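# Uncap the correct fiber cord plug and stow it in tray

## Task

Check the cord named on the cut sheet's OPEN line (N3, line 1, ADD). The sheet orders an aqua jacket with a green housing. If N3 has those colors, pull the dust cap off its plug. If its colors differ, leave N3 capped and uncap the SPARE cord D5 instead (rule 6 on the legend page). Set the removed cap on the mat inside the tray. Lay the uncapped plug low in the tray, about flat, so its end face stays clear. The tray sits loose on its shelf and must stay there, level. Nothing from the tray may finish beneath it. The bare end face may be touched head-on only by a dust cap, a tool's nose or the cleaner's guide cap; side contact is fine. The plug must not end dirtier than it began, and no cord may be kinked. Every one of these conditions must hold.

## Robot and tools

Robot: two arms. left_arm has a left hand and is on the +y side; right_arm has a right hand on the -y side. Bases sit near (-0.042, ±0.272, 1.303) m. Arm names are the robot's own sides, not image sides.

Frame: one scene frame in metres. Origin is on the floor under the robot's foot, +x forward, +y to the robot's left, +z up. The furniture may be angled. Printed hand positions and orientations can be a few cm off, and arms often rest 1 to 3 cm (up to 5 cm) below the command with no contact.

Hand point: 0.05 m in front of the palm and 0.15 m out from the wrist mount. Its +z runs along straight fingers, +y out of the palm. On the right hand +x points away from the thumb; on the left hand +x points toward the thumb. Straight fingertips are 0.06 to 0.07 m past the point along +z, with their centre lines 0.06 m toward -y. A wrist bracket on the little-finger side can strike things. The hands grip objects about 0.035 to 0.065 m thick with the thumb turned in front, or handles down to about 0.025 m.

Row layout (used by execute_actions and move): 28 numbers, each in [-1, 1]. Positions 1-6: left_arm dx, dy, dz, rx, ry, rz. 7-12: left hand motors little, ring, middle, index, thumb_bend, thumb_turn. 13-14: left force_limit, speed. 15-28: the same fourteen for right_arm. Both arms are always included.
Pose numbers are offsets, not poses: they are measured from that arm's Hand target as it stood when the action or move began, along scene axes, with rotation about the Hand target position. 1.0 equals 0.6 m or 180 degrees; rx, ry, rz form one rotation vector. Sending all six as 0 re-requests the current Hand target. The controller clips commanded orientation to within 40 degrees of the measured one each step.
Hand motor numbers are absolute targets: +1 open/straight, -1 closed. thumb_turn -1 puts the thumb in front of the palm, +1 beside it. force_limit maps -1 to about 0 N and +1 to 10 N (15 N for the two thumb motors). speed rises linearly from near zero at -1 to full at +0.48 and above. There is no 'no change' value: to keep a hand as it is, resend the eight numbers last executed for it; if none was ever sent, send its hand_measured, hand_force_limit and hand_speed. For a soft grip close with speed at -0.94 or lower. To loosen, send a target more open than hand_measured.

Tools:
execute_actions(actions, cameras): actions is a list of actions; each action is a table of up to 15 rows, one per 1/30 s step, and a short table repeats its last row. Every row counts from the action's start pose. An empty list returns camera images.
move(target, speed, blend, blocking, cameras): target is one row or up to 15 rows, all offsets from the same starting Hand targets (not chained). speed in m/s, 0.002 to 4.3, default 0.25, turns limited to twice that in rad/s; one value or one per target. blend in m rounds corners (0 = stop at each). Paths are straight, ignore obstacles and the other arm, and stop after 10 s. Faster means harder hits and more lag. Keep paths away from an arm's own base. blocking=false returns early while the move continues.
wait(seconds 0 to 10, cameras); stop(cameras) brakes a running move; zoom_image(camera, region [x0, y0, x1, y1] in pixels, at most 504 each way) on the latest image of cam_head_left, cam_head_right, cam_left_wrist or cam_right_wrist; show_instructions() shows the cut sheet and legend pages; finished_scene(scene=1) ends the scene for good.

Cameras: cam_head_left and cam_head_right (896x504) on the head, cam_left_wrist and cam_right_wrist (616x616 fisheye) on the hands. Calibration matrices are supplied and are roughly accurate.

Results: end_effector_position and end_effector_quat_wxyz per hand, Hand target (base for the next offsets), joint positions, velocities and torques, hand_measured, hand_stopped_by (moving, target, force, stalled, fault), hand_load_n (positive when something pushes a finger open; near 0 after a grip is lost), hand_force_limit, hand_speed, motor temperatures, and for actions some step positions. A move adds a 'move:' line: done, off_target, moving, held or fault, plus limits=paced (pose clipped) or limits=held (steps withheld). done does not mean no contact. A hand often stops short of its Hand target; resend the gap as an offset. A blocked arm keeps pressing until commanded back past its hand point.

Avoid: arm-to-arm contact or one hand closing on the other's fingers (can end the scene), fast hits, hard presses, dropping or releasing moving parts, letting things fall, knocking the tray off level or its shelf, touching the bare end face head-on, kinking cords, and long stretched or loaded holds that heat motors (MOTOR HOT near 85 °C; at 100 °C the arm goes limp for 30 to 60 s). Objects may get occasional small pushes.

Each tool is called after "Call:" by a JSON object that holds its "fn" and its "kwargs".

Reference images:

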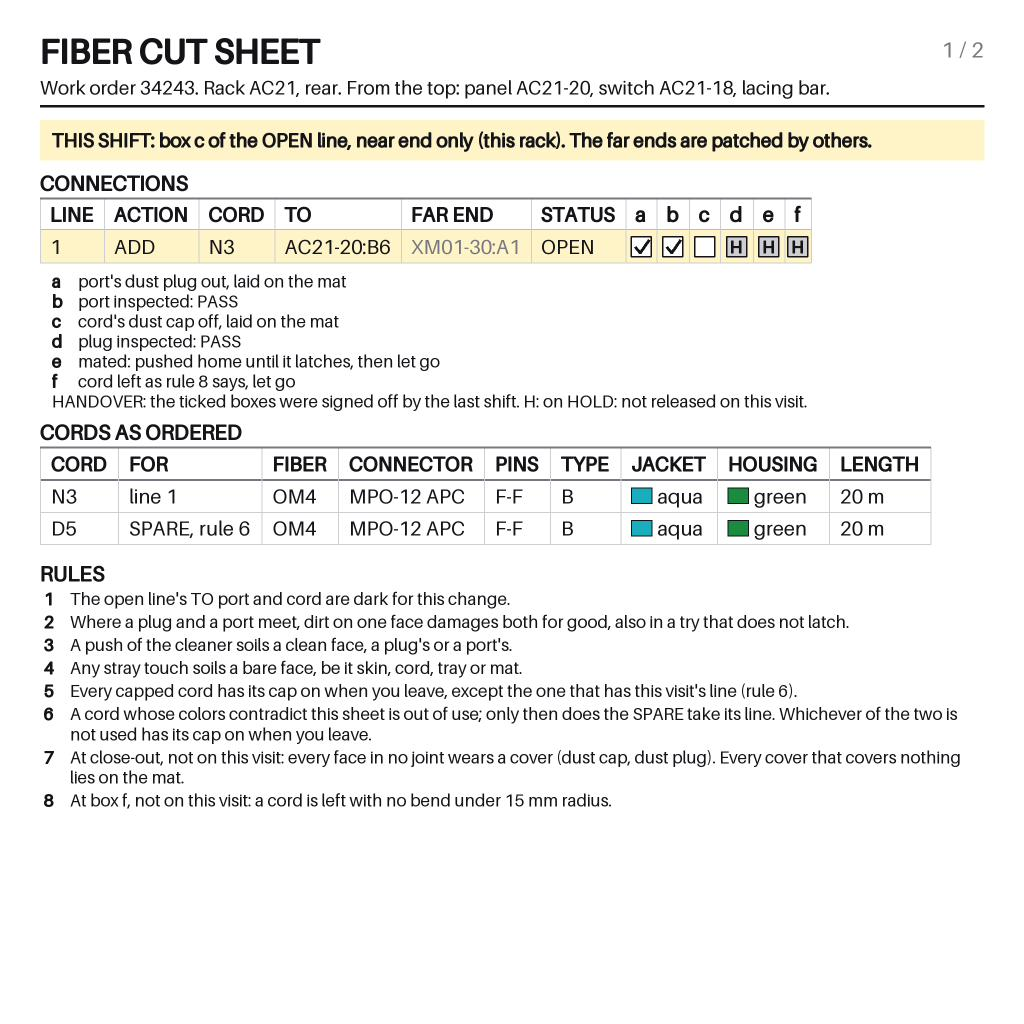

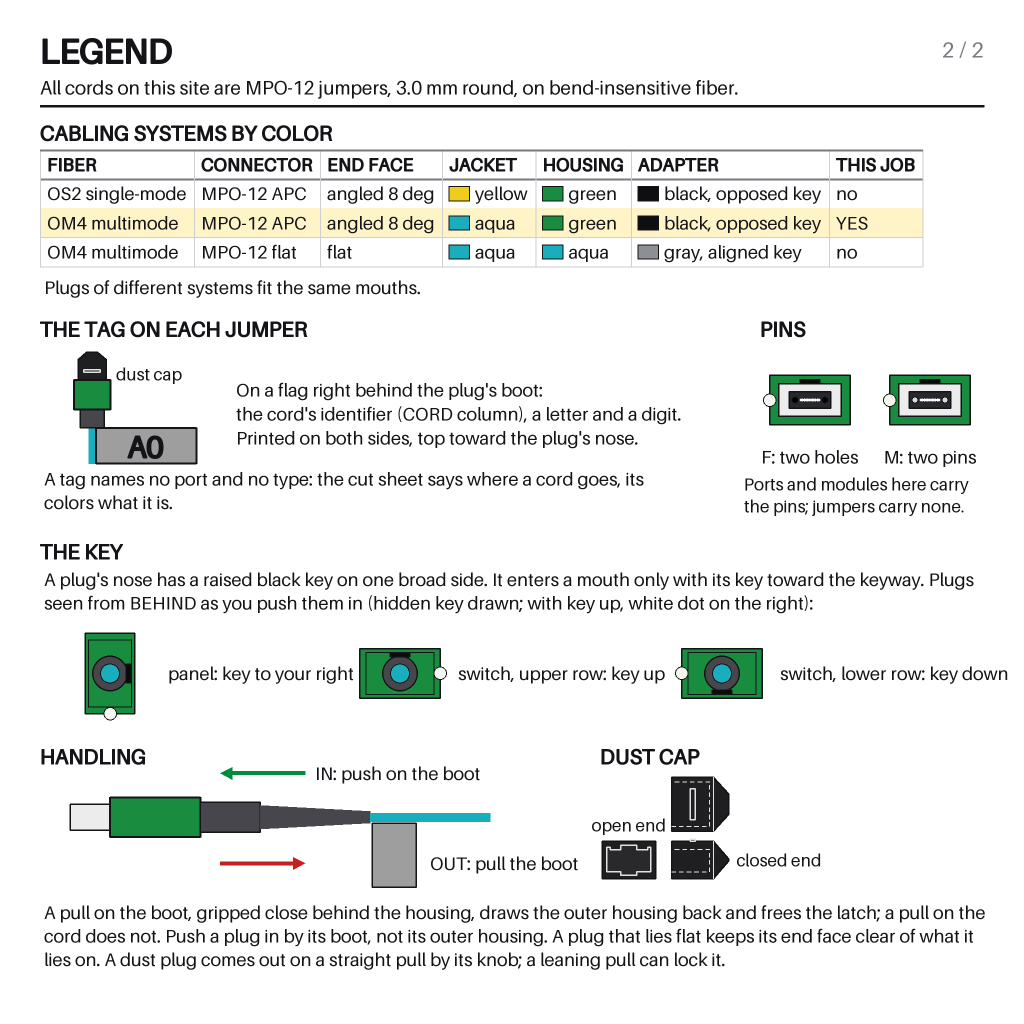

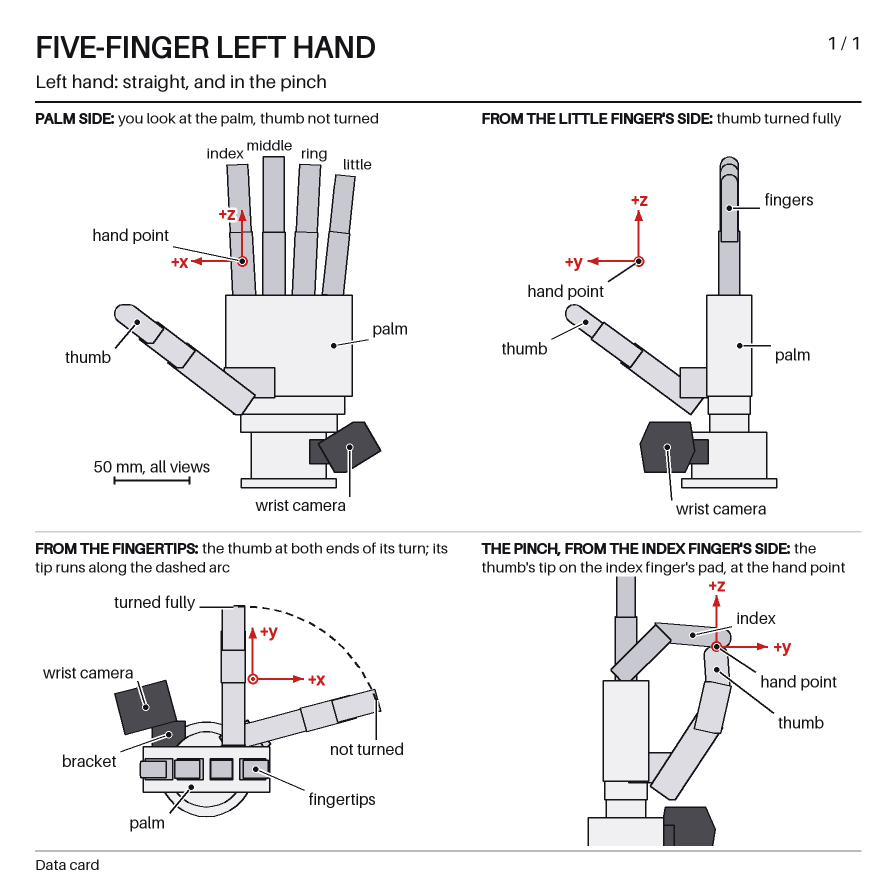

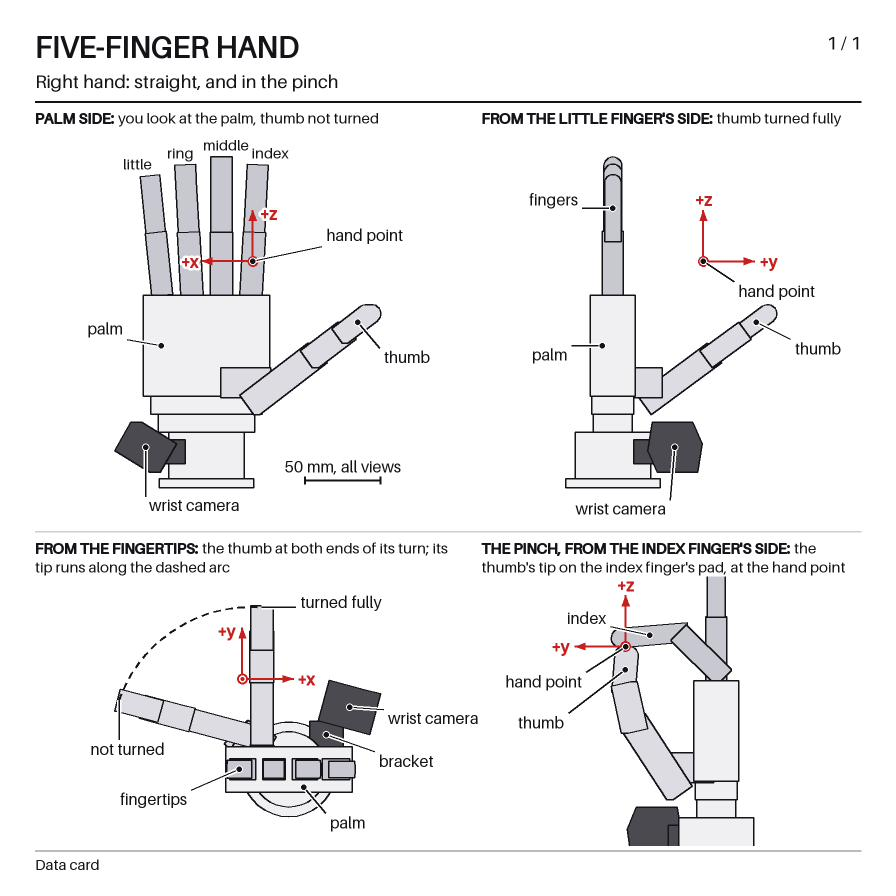

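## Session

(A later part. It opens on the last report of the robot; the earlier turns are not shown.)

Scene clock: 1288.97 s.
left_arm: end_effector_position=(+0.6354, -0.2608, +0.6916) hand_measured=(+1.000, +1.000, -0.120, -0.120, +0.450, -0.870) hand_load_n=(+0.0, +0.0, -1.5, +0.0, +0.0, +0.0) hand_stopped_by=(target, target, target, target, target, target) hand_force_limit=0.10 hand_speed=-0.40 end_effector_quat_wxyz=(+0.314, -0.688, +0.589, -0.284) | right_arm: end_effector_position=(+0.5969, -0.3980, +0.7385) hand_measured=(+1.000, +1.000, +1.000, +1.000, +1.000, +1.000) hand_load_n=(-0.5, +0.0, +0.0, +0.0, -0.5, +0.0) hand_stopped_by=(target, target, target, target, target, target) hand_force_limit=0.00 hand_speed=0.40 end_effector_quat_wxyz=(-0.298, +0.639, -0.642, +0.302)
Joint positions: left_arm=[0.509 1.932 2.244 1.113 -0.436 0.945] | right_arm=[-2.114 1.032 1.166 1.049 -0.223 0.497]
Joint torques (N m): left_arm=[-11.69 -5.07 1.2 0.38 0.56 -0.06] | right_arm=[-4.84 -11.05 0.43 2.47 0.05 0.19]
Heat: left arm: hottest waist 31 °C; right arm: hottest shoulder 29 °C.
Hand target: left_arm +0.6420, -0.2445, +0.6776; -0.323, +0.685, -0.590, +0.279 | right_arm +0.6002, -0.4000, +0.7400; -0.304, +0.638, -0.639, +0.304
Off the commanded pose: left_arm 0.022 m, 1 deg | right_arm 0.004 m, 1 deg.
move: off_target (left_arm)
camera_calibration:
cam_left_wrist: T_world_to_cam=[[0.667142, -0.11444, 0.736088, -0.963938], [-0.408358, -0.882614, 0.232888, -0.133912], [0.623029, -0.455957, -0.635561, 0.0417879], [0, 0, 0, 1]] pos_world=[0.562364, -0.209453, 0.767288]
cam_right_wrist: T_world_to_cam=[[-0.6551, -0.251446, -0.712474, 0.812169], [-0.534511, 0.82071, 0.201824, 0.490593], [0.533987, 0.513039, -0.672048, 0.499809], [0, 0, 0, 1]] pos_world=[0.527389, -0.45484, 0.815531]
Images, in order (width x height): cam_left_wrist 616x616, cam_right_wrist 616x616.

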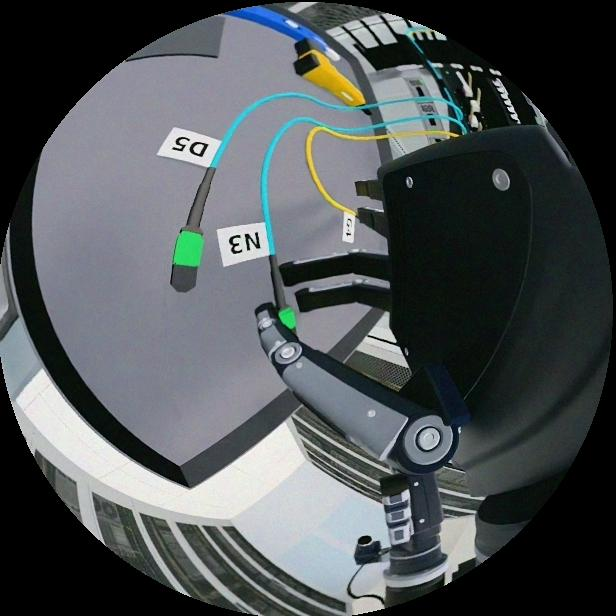

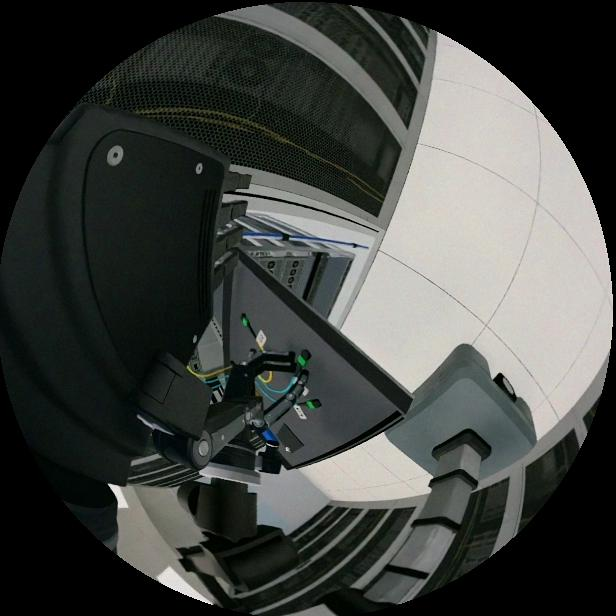

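Call:
{"fn": "move", "kwargs": {"target": [0.0,-0.004,-0.006,0,0,0, 1,1,-0.16,-0.16,0.42,-0.87, 0.1,-0.4, 0,0,0,0,0,0, 1,1,1,1,1,1, 0,0.4], "speed": 0.06, "cameras": ["cam_left_wrist","cam_right_wrist"]}}

Call:
{"fn": "zoom_image", "kwargs": {"camera": "cam_left_wrist", "region": [210, 230, 370, 370]}}

Call:
{"fn": "zoom_image", "kwargs": {"camera": "cam_right_wrist", "region": [255, 325, 335, 405]}}

Scene clock: 1311.13 s.
left_arm: end_effector_position=(+0.6475, -0.2534, +0.6901) hand_measured=(+1.000, +1.000, -0.160, -0.160, +0.420, -0.870) hand_load_n=(+0.0, +0.0, -0.5, +0.0, +0.0, +0.0) hand_stopped_by=(target, target, target, target, target, target) hand_force_limit=0.10 hand_speed=-0.40 end_effector_quat_wxyz=(+0.319, -0.691, +0.583, -0.284) | right_arm: end_effector_position=(+0.5969, -0.3980, +0.7385) hand_measured=(+1.000, +1.000, +1.000, +1.000, +1.000, +1.000) hand_load_n=(+0.0, +0.0, +0.0, +0.0, +0.0, +0.0) hand_stopped_by=(target, target, target, target, target, target) hand_force_limit=0.00 hand_speed=0.40 end_effector_quat_wxyz=(-0.298, +0.639, -0.642, +0.302)
Joint positions: left_arm=[0.513 1.932 2.273 1.099 -0.436 0.938] | right_arm=[-2.114 1.032 1.166 1.049 -0.223 0.497]
Joint torques (N m): left_arm=[-11.87 -3.9 1.2 0.44 0.58 -0.05] | right_arm=[-4.78 -10.93 0.44 2.48 0.05 0.18]
Heat: left arm: hottest waist 31 °C; right arm: hottest shoulder 29 °C.
Hand target: left_arm +0.6418, -0.2469, +0.6739; -0.323, +0.685, -0.590, +0.279 | right_arm +0.6002, -0.4000, +0.7400; -0.304, +0.638, -0.639, +0.304
Off the commanded pose: left_arm 0.018 m, 1 deg | right_arm 0.004 m, 1 deg.
move: off_target (left_arm)
camera_calibration:
cam_left_wrist: T_world_to_cam=[[0.66305, -0.105829, 0.741057, -0.968642], [-0.396471, -0.889354, 0.227729, -0.127831], [0.634961, -0.444803, -0.631644, 0.029058], [0, 0, 0, 1]] pos_world=[0.573126, -0.203272, 0.765284]
cam_right_wrist: T_world_to_cam=[[-0.6551, -0.251446, -0.712474, 0.812169], [-0.534511, 0.82071, 0.201824, 0.490593], [0.533987, 0.513039, -0.672048, 0.499809], [0, 0, 0, 1]] pos_world=[0.527389, -0.45484, 0.815531]
Images, in order (width x height): cam_left_wrist 616x616, cam_right_wrist 616x616.

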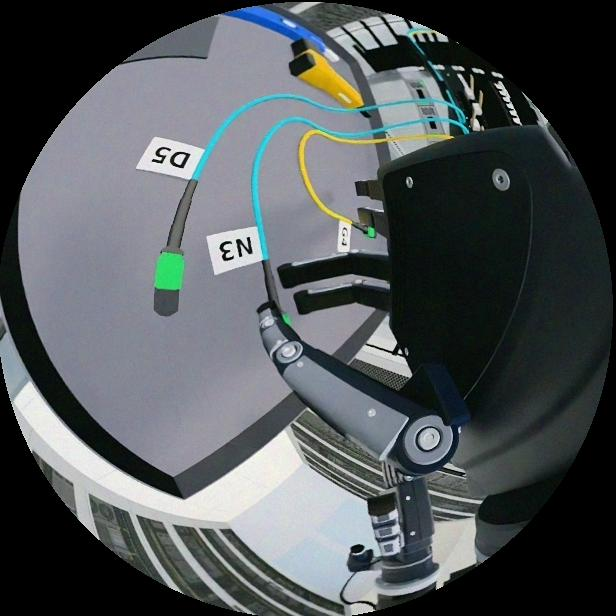

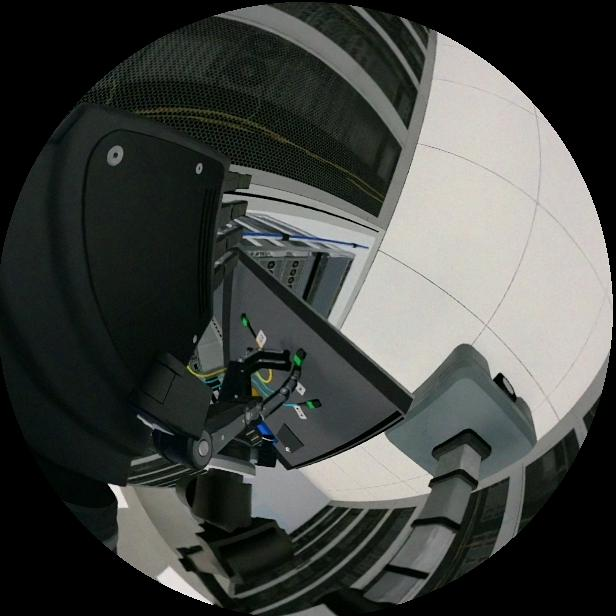

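Scaled by 3.150 from the camera's 616x616 image, which has a finer 880x880 frame.

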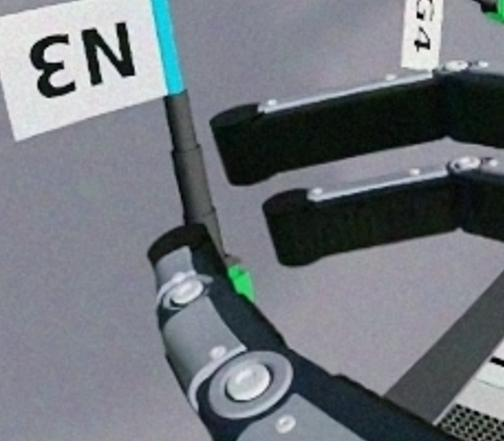

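Scaled by 6.300 from the camera's 616x616 image, which has a finer 880x880 frame.

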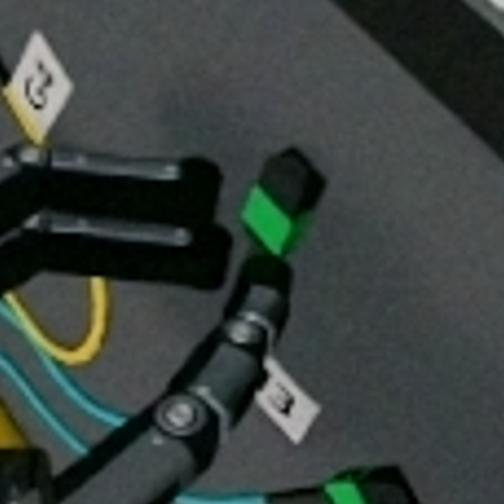

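Call:
{"fn": "move", "kwargs": {"target": [-0.010,-0.006,-0.003,0,0,0, 1,1,-0.24,-0.24,0.38,-0.87, -0.3,-0.4, 0,0,0,0,0,0, 1,1,1,1,1,1, 0,0.4], "speed": 0.06, "cameras": ["cam_left_wrist","cam_right_wrist"]}}

Call:
{"fn": "zoom_image", "kwargs": {"camera": "cam_left_wrist", "region": [210, 230, 370, 370]}}

Call:
{"fn": "zoom_image", "kwargs": {"camera": "cam_right_wrist", "region": [255, 325, 335, 405]}}

Scene clock: 1333.20 s.
left_arm: end_effector_position=(+0.6475, -0.2538, +0.6896) hand_measured=(+1.000, +1.000, -0.240, -0.240, +0.380, -0.870) hand_load_n=(+0.0, +0.0, +0.0, +0.0, +0.0, +0.0) hand_stopped_by=(target, target, target, target, target, target) hand_force_limit=-0.30 hand_speed=-0.40 end_effector_quat_wxyz=(+0.319, -0.692, +0.582, -0.285) | right_arm: end_effector_position=(+0.5969, -0.3980, +0.7385) hand_measured=(+1.000, +1.000, +1.000, +1.000, +1.000, +1.000) hand_load_n=(+0.0, +0.0, +0.0, +0.0, +0.0, +0.0) hand_stopped_by=(target, target, target, target, target, target) hand_force_limit=0.00 hand_speed=0.40 end_effector_quat_wxyz=(-0.298, +0.639, -0.642, +0.302)
Joint positions: left_arm=[0.514 1.935 2.278 1.099 -0.435 0.937] | right_arm=[-2.114 1.032 1.166 1.049 -0.223 0.497]
Joint torques (N m): left_arm=[-11.75 -3.14 1.02 0.79 0.55 -0.05] | right_arm=[-4.78 -10.87 0.44 2.47 0.05 0.18]
Heat: left arm: hottest waist 31 °C; right arm: hottest shoulder 29 °C.
Hand target: left_arm +0.6361, -0.2505, +0.6723; -0.323, +0.685, -0.590, +0.279 | right_arm +0.6002, -0.4000, +0.7400; -0.304, +0.638, -0.639, +0.304
Off the commanded pose: left_arm 0.021 m, 1 deg | right_arm 0.004 m, 1 deg.
move: off_target (left_arm)
camera_calibration:
cam_left_wrist: T_world_to_cam=[[0.66191, -0.104303, 0.742291, -0.968026], [-0.395519, -0.889795, 0.227659, -0.128841], [0.636742, -0.44428, -0.630218, 0.0266463], [0, 0, 0, 1]] pos_world=[0.57282, -0.203772, 0.764682]
cam_right_wrist: T_world_to_cam=[[-0.6551, -0.251446, -0.712474, 0.812169], [-0.534511, 0.82071, 0.201824, 0.490593], [0.533987, 0.513039, -0.672048, 0.499809], [0, 0, 0, 1]] pos_world=[0.527389, -0.45484, 0.815531]
Images, in order (width x height): cam_left_wrist 616x616, cam_right_wrist 616x616.

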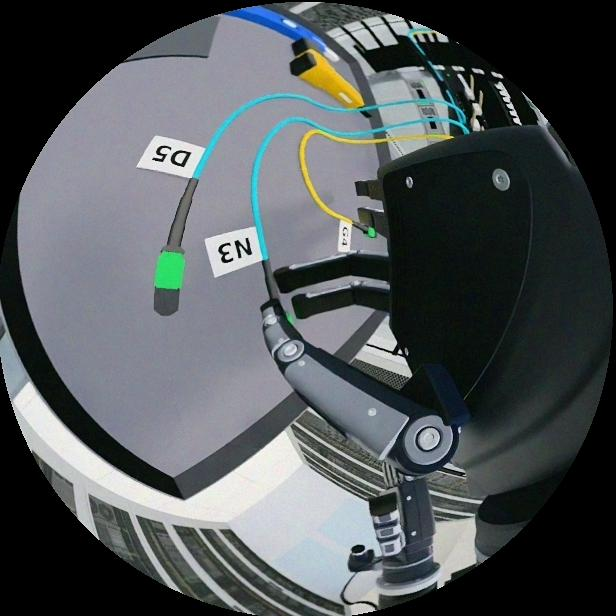

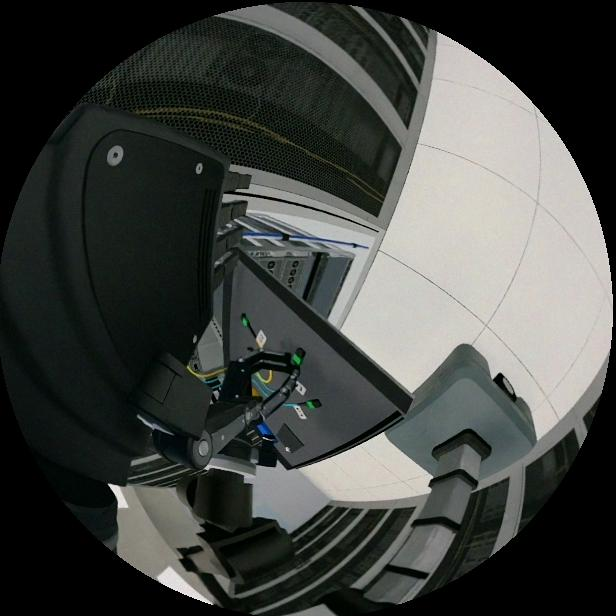

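Scaled by 3.150 from the camera's 616x616 image, which has a finer 880x880 frame.

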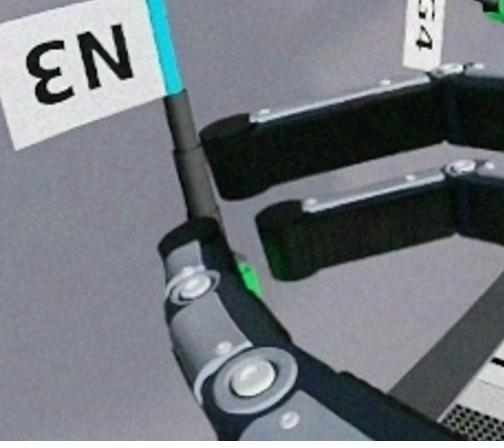

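Scaled by 6.300 from the camera's 616x616 image, which has a finer 880x880 frame.

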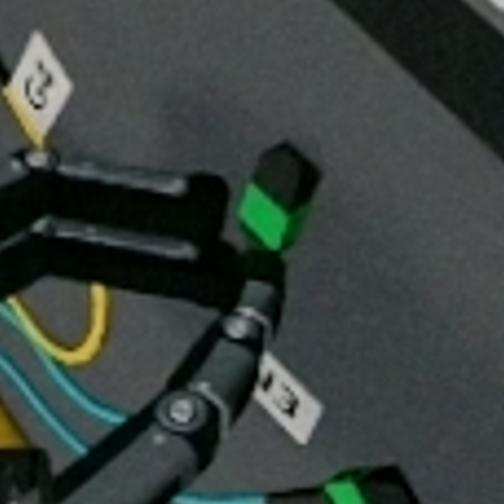

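Call:
{"fn": "move", "kwargs": {"target": [-0.002,0.0,-0.008,0,0,0, 1,1,-0.26,-0.24,0.38,-0.87, -0.3,-0.4, 0,0,0,0,0,0, 1,1,1,1,1,1, 0,0.4], "speed": 0.06, "cameras": ["cam_left_wrist","cam_right_wrist"]}}

Call:
{"fn": "zoom_image", "kwargs": {"camera": "cam_left_wrist", "region": [210, 230, 370, 370]}}

Call:
{"fn": "zoom_image", "kwargs": {"camera": "cam_right_wrist", "region": [255, 325, 335, 405]}}

Scene clock: 1342.17 s.
left_arm: end_effector_position=(+0.6481, -0.2547, +0.6891) hand_measured=(+1.000, +1.000, -0.260, -0.240, +0.380, -0.870) hand_load_n=(+0.0, +0.0, -0.5, +0.0, +0.0, +0.0) hand_stopped_by=(target, target, target, target, target, target) hand_force_limit=-0.30 hand_speed=-0.40 end_effector_quat_wxyz=(+0.320, -0.694, +0.578, -0.286) | right_arm: end_effector_position=(+0.5969, -0.3980, +0.7385) hand_measured=(+1.000, +1.000, +1.000, +1.000, +1.000, +1.000) hand_load_n=(+0.0, +0.0, +0.0, +0.0, +0.0, +0.0) hand_stopped_by=(target, target, target, target, target, target) hand_force_limit=0.00 hand_speed=0.40 end_effector_quat_wxyz=(-0.298, +0.639, -0.642, +0.302)
Joint positions: left_arm=[0.515 1.941 2.287 1.099 -0.433 0.929] | right_arm=[-2.114 1.032 1.166 1.049 -0.223 0.497]
Joint torques (N m): left_arm=[-11.11 -3.66 1.1 0.51 0.49 -0.02] | right_arm=[-4.78 -10.99 0.43 2.47 0.05 0.18]
Heat: left arm: hottest waist 31 °C; right arm: hottest shoulder 29 °C.
Hand target: left_arm +0.6346, -0.2507, +0.6674; -0.323, +0.685, -0.590, +0.279 | right_arm +0.6002, -0.4000, +0.7400; -0.304, +0.638, -0.639, +0.304
Off the commanded pose: left_arm 0.026 m, 2 deg | right_arm 0.004 m, 1 deg.
move: off_target (left_arm)
camera_calibration:
cam_left_wrist: T_world_to_cam=[[0.659479, -0.09663, 0.745487, -0.966855], [-0.390689, -0.891305, 0.230084, -0.134519], [0.642223, -0.442989, -0.625549, 0.0190961], [0, 0, 0, 1]] pos_world=[0.572801, -0.204865, 0.763673]
cam_right_wrist: T_world_to_cam=[[-0.6551, -0.251446, -0.712474, 0.812169], [-0.534511, 0.82071, 0.201824, 0.490593], [0.533987, 0.513039, -0.672048, 0.499809], [0, 0, 0, 1]] pos_world=[0.527389, -0.45484, 0.815531]
Images, in order (width x height): cam_left_wrist 616x616, cam_right_wrist 616x616.

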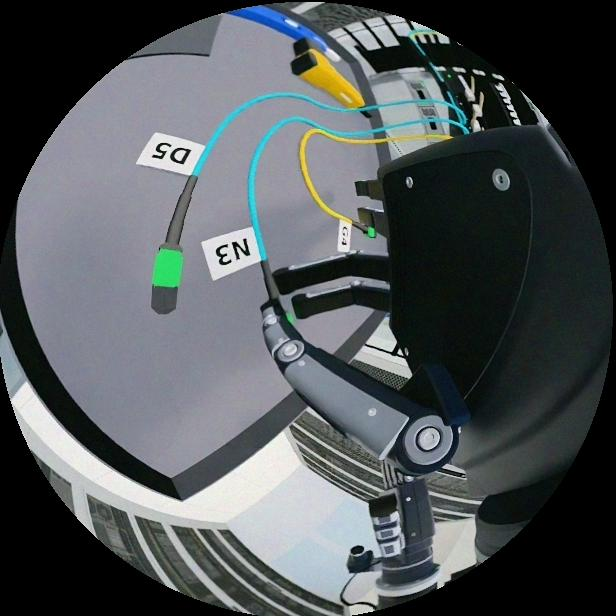

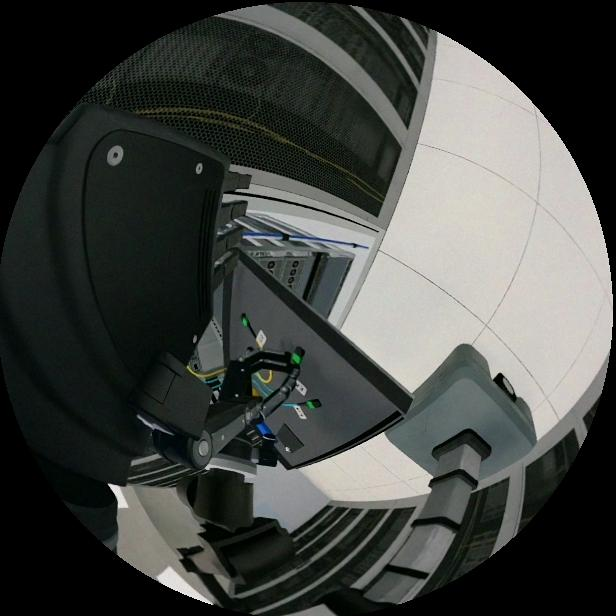

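Scaled by 3.150 from the camera's 616x616 image, which has a finer 880x880 frame.

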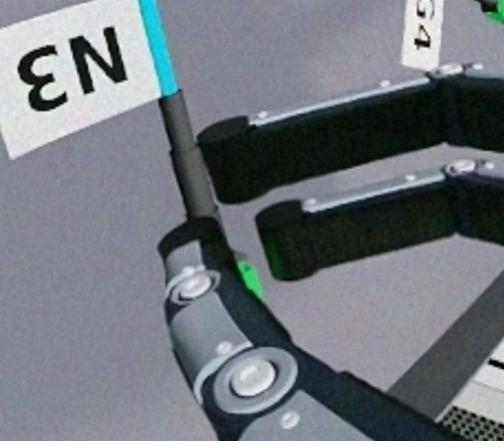

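Scaled by 6.300 from the camera's 616x616 image, which has a finer 880x880 frame.

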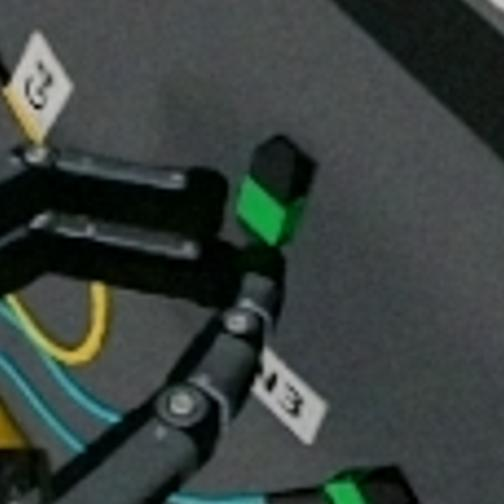

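Call:
{"fn": "move", "kwargs": {"target": [0,0,0,0,0,0, 1,1,-0.5,-0.5,0.38,-0.87, -0.5,-0.85, 0,0,0,0,0,0, 1,1,1,1,1,1, 0,0.4], "speed": 0.06, "cameras": ["cam_left_wrist","cam_right_wrist"]}}

Call:
{"fn": "zoom_image", "kwargs": {"camera": "cam_left_wrist", "region": [210, 230, 370, 370]}}

Call:
{"fn": "zoom_image", "kwargs": {"camera": "cam_right_wrist", "region": [255, 325, 335, 405]}}

Scene clock: 1357.23 s.
left_arm: end_effector_position=(+0.6481, -0.2549, +0.6890) hand_measured=(+1.000, +1.000, -0.368, -0.500, +0.380, -0.870) hand_load_n=(+0.0, +0.0, +3.0, +0.0, +1.5, +0.0) hand_stopped_by=(target, target, force, target, target, target) hand_force_limit=-0.50 hand_speed=-0.85 end_effector_quat_wxyz=(+0.320, -0.694, +0.578, -0.287) | right_arm: end_effector_position=(+0.5969, -0.3980, +0.7385) hand_measured=(+1.000, +1.000, +1.000, +1.000, +1.000, +1.000) hand_load_n=(+0.0, +0.0, +0.0, +0.0, +0.0, +0.0) hand_stopped_by=(target, target, target, target, target, target) hand_force_limit=0.00 hand_speed=0.40 end_effector_quat_wxyz=(-0.298, +0.639, -0.642, +0.302)
Joint positions: left_arm=[0.515 1.941 2.288 1.099 -0.433 0.927] | right_arm=[-2.114 1.032 1.166 1.049 -0.223 0.497]
Joint torques (N m): left_arm=[-11.58 -2.9 1.26 0.49 0.47 -0.04] | right_arm=[-4.78 -11.05 0.43 2.47 0.05 0.19]
Heat: left arm: hottest waist 30 °C; right arm: hottest shoulder 29 °C.
Hand target: left_arm +0.6347, -0.2506, +0.6673; -0.323, +0.685, -0.590, +0.279 | right_arm +0.6002, -0.4000, +0.7400; -0.304, +0.638, -0.639, +0.304
Off the commanded pose: left_arm 0.026 m, 2 deg | right_arm 0.004 m, 1 deg.
move: off_target (left_arm)
camera_calibration:
cam_left_wrist: T_world_to_cam=[[0.658871, -0.09482, 0.746256, -0.966439], [-0.390061, -0.891307, 0.231135, -0.135738], [0.643227, -0.443374, -0.624242, 0.0172789], [0, 0, 0, 1]] pos_world=[0.572698, -0.204961, 0.763371]
cam_right_wrist: T_world_to_cam=[[-0.6551, -0.251446, -0.712474, 0.812169], [-0.534511, 0.82071, 0.201824, 0.490593], [0.533987, 0.513039, -0.672048, 0.499809], [0, 0, 0, 1]] pos_world=[0.527389, -0.45484, 0.815531]
Images, in order (width x height): cam_left_wrist 616x616, cam_right_wrist 616x616.

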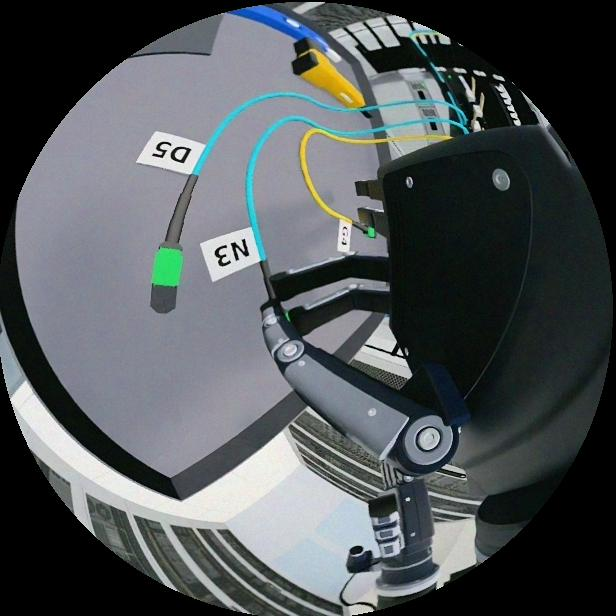

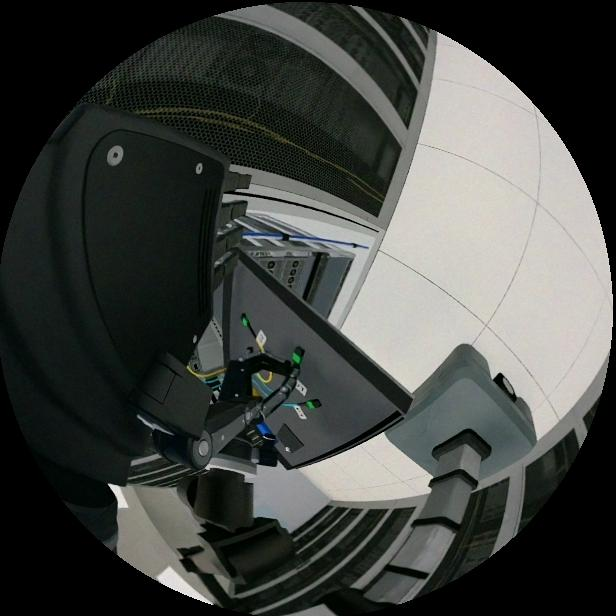

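Scaled by 3.150 from the camera's 616x616 image, which has a finer 880x880 frame.

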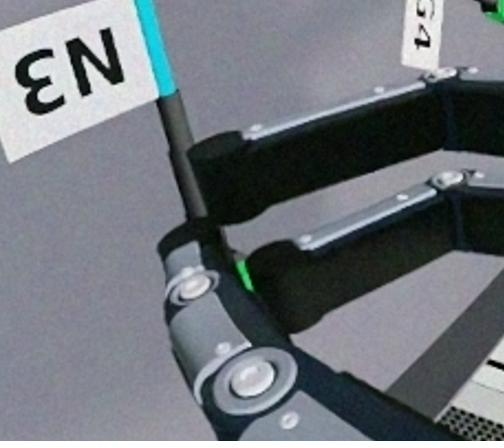

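Scaled by 6.300 from the camera's 616x616 image, which has a finer 880x880 frame.

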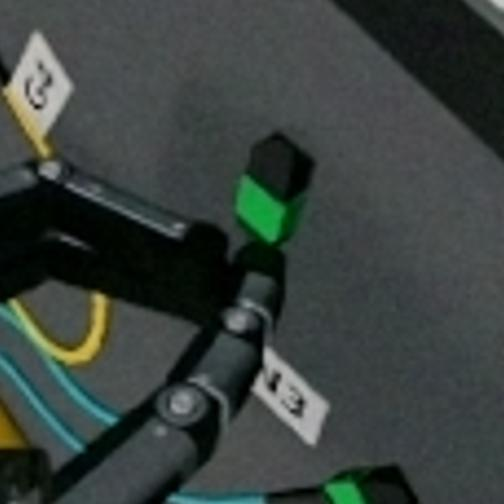

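Call:
{"fn": "move", "kwargs": {"target": [-0.018,0.0,0.0,0,0,0, 1,1,-0.18,-0.18,0.38,-0.87, -0.3,-0.2, 0,0,0,0,0,0, 1,1,1,1,1,1, 0,0.4], "speed": 0.06, "cameras": ["cam_left_wrist","cam_right_wrist"]}}

Call:
{"fn": "zoom_image", "kwargs": {"camera": "cam_left_wrist", "region": [210, 230, 370, 370]}}

Call:
{"fn": "zoom_image", "kwargs": {"camera": "cam_right_wrist", "region": [255, 325, 335, 405]}}

Scene clock: 1381.93 s.
left_arm: end_effector_position=(+0.6436, -0.2572, +0.6891) hand_measured=(+1.000, +1.000, -0.180, -0.180, +0.380, -0.870) hand_load_n=(+0.0, +0.0, +0.0, +0.0, +0.0, +0.0) hand_stopped_by=(target, target, target, target, target, target) hand_force_limit=-0.30 hand_speed=-0.20 end_effector_quat_wxyz=(+0.319, -0.694, +0.577, -0.289) | right_arm: end_effector_position=(+0.5969, -0.3980, +0.7385) hand_measured=(+1.000, +1.000, +1.000, +1.000, +1.000, +1.000) hand_load_n=(+0.0, +0.0, +0.0, +0.0, +0.0, +0.5) hand_stopped_by=(target, target, target, target, target, target) hand_force_limit=0.00 hand_speed=0.40 end_effector_quat_wxyz=(-0.298, +0.639, -0.642, +0.302)
Joint positions: left_arm=[0.516 1.941 2.275 1.109 -0.428 0.922] | right_arm=[-2.114 1.032 1.166 1.049 -0.223 0.497]
Joint torques (N m): left_arm=[-11.05 -3.49 -0.31 1.03 0.32 -0.04] | right_arm=[-4.78 -10.99 0.42 2.47 0.05 0.18]
Heat: left arm: hottest waist 30 °C; right arm: hottest shoulder 29 °C.
Hand target: left_arm +0.6239, -0.2506, +0.6675; -0.323, +0.685, -0.590, +0.279 | right_arm +0.6002, -0.4000, +0.7400; -0.304, +0.638, -0.639, +0.304
Off the commanded pose: left_arm 0.030 m, 2 deg | right_arm 0.004 m, 1 deg.
move: off_target (left_arm)
camera_calibration:
cam_left_wrist: T_world_to_cam=[[0.656636, -0.0924826, 0.748516, -0.963259], [-0.391866, -0.889813, 0.233824, -0.139902], [0.644415, -0.446855, -0.620524, 0.0150459], [0, 0, 0, 1]] pos_world=[0.567991, -0.206848, 0.763064]
cam_right_wrist: T_world_to_cam=[[-0.6551, -0.251446, -0.712474, 0.812169], [-0.534511, 0.82071, 0.201824, 0.490593], [0.533987, 0.513039, -0.672048, 0.499809], [0, 0, 0, 1]] pos_world=[0.527389, -0.45484, 0.815531]
Images, in order (width x height): cam_left_wrist 616x616, cam_right_wrist 616x616.

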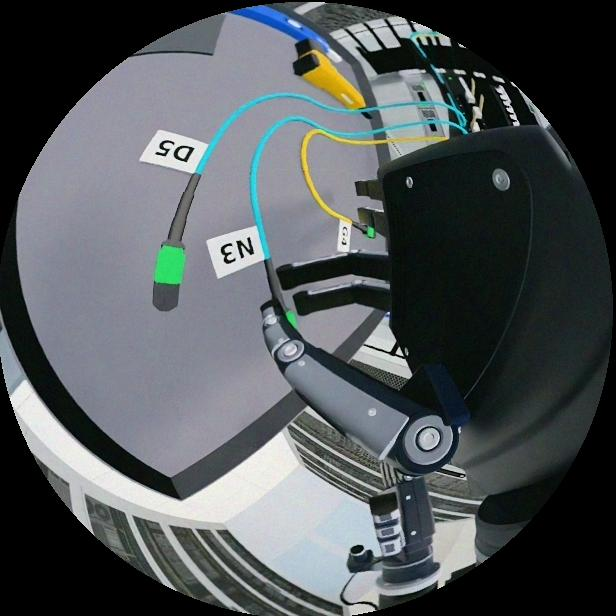

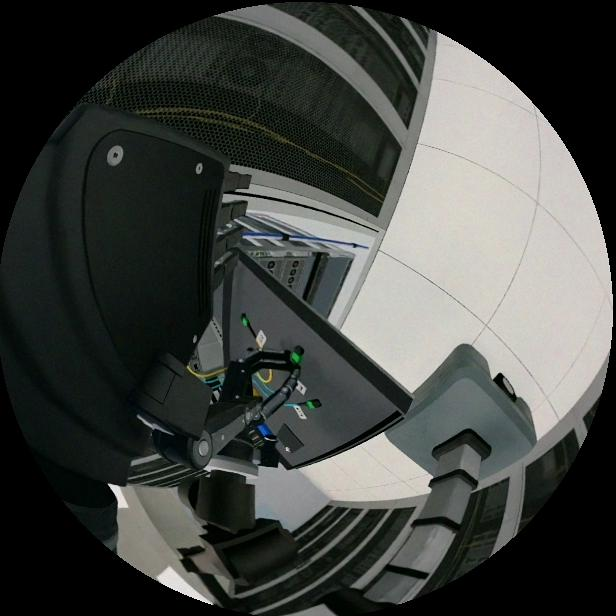

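Scaled by 3.150 from the camera's 616x616 image, which has a finer 880x880 frame.

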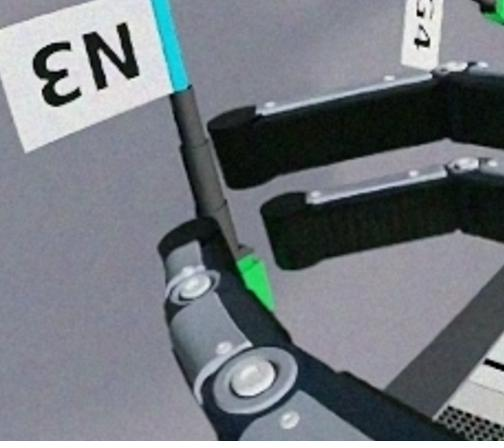

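Scaled by 6.300 from the camera's 616x616 image, which has a finer 880x880 frame.

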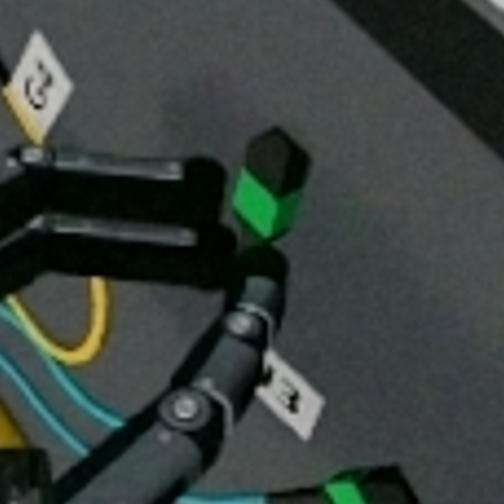

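Call:
{"fn": "move", "kwargs": {"target": [0,0,0.0,0,0,0, 1,1,-0.22,-0.20,0.28,-0.87, -0.3,-0.6, 0,0,0,0,0,0, 1,1,1,1,1,1, 0,0.4], "speed": 0.06, "cameras": ["cam_left_wrist","cam_right_wrist"]}}

Call:
{"fn": "zoom_image", "kwargs": {"camera": "cam_left_wrist", "region": [210, 230, 370, 370]}}

Call:
{"fn": "zoom_image", "kwargs": {"camera": "cam_right_wrist", "region": [255, 325, 335, 405]}}

Scene clock: 1391.87 s.
left_arm: end_effector_position=(+0.6435, -0.2557, +0.6876) hand_measured=(+1.000, +1.000, -0.220, -0.200, +0.280, -0.870) hand_load_n=(+0.0, +0.0, +0.0, +0.0, +0.0, +0.0) hand_stopped_by=(target, target, target, target, target, target) hand_force_limit=-0.30 hand_speed=-0.60 end_effector_quat_wxyz=(+0.320, -0.693, +0.577, -0.289) | right_arm: end_effector_position=(+0.5969, -0.3980, +0.7385) hand_measured=(+1.000, +1.000, +1.000, +1.000, +1.000, +1.000) hand_load_n=(+0.0, +0.0, +0.0, +0.0, +0.0, -0.5) hand_stopped_by=(target, target, target, target, target, target) hand_force_limit=0.00 hand_speed=0.40 end_effector_quat_wxyz=(-0.298, +0.639, -0.642, +0.302)
Joint positions: left_arm=[0.52 1.941 2.275 1.11 -0.427 0.921] | right_arm=[-2.114 1.032 1.166 1.049 -0.223 0.497]
Joint torques (N m): left_arm=[-11.22 -3.49 -0.38 1.14 0.26 -0.01] | right_arm=[-4.78 -11.05 0.42 2.45 0.05 0.18]
Heat: left arm: hottest waist 30 °C; right arm: hottest shoulder 29 °C.
Hand target: left_arm +0.6239, -0.2506, +0.6674; -0.323, +0.685, -0.590, +0.279 | right_arm +0.6002, -0.4000, +0.7400; -0.304, +0.638, -0.639, +0.304
Off the commanded pose: left_arm 0.029 m, 2 deg | right_arm 0.004 m, 1 deg.
move: off_target (left_arm)
camera_calibration:
cam_left_wrist: T_world_to_cam=[[0.655142, -0.0941419, 0.749618, -0.962214], [-0.392161, -0.890444, 0.230908, -0.136224], [0.645755, -0.445248, -0.620286, 0.0142148], [0, 0, 0, 1]] pos_world=[0.567786, -0.205555, 0.761565]
cam_right_wrist: T_world_to_cam=[[-0.6551, -0.251446, -0.712474, 0.812169], [-0.534511, 0.82071, 0.201824, 0.490593], [0.533987, 0.513039, -0.672048, 0.499809], [0, 0, 0, 1]] pos_world=[0.527389, -0.45484, 0.815531]
Images, in order (width x height): cam_left_wrist 616x616, cam_right_wrist 616x616.

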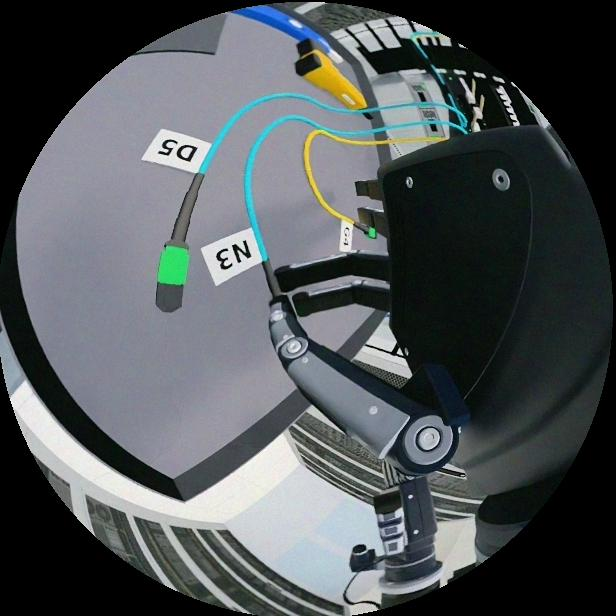

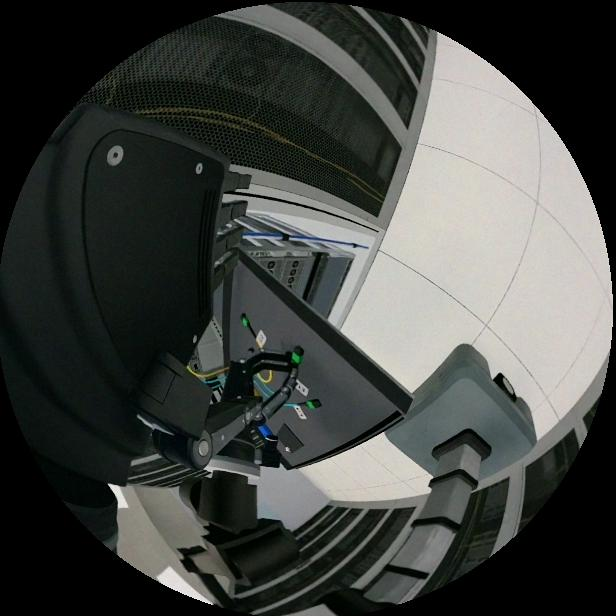

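Scaled by 3.150 from the camera's 616x616 image, which has a finer 880x880 frame.

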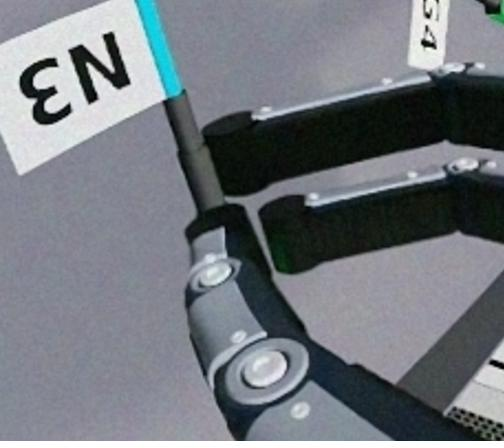

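Scaled by 6.300 from the camera's 616x616 image, which has a finer 880x880 frame.

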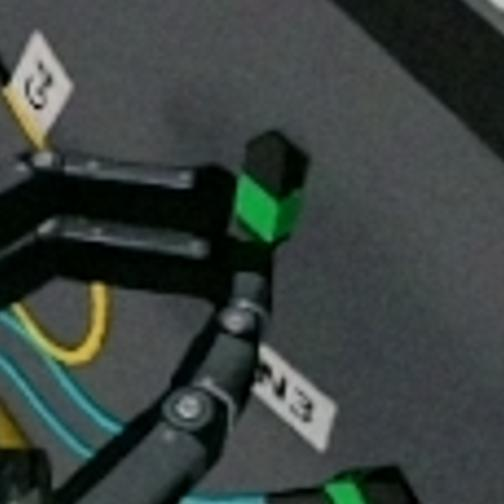

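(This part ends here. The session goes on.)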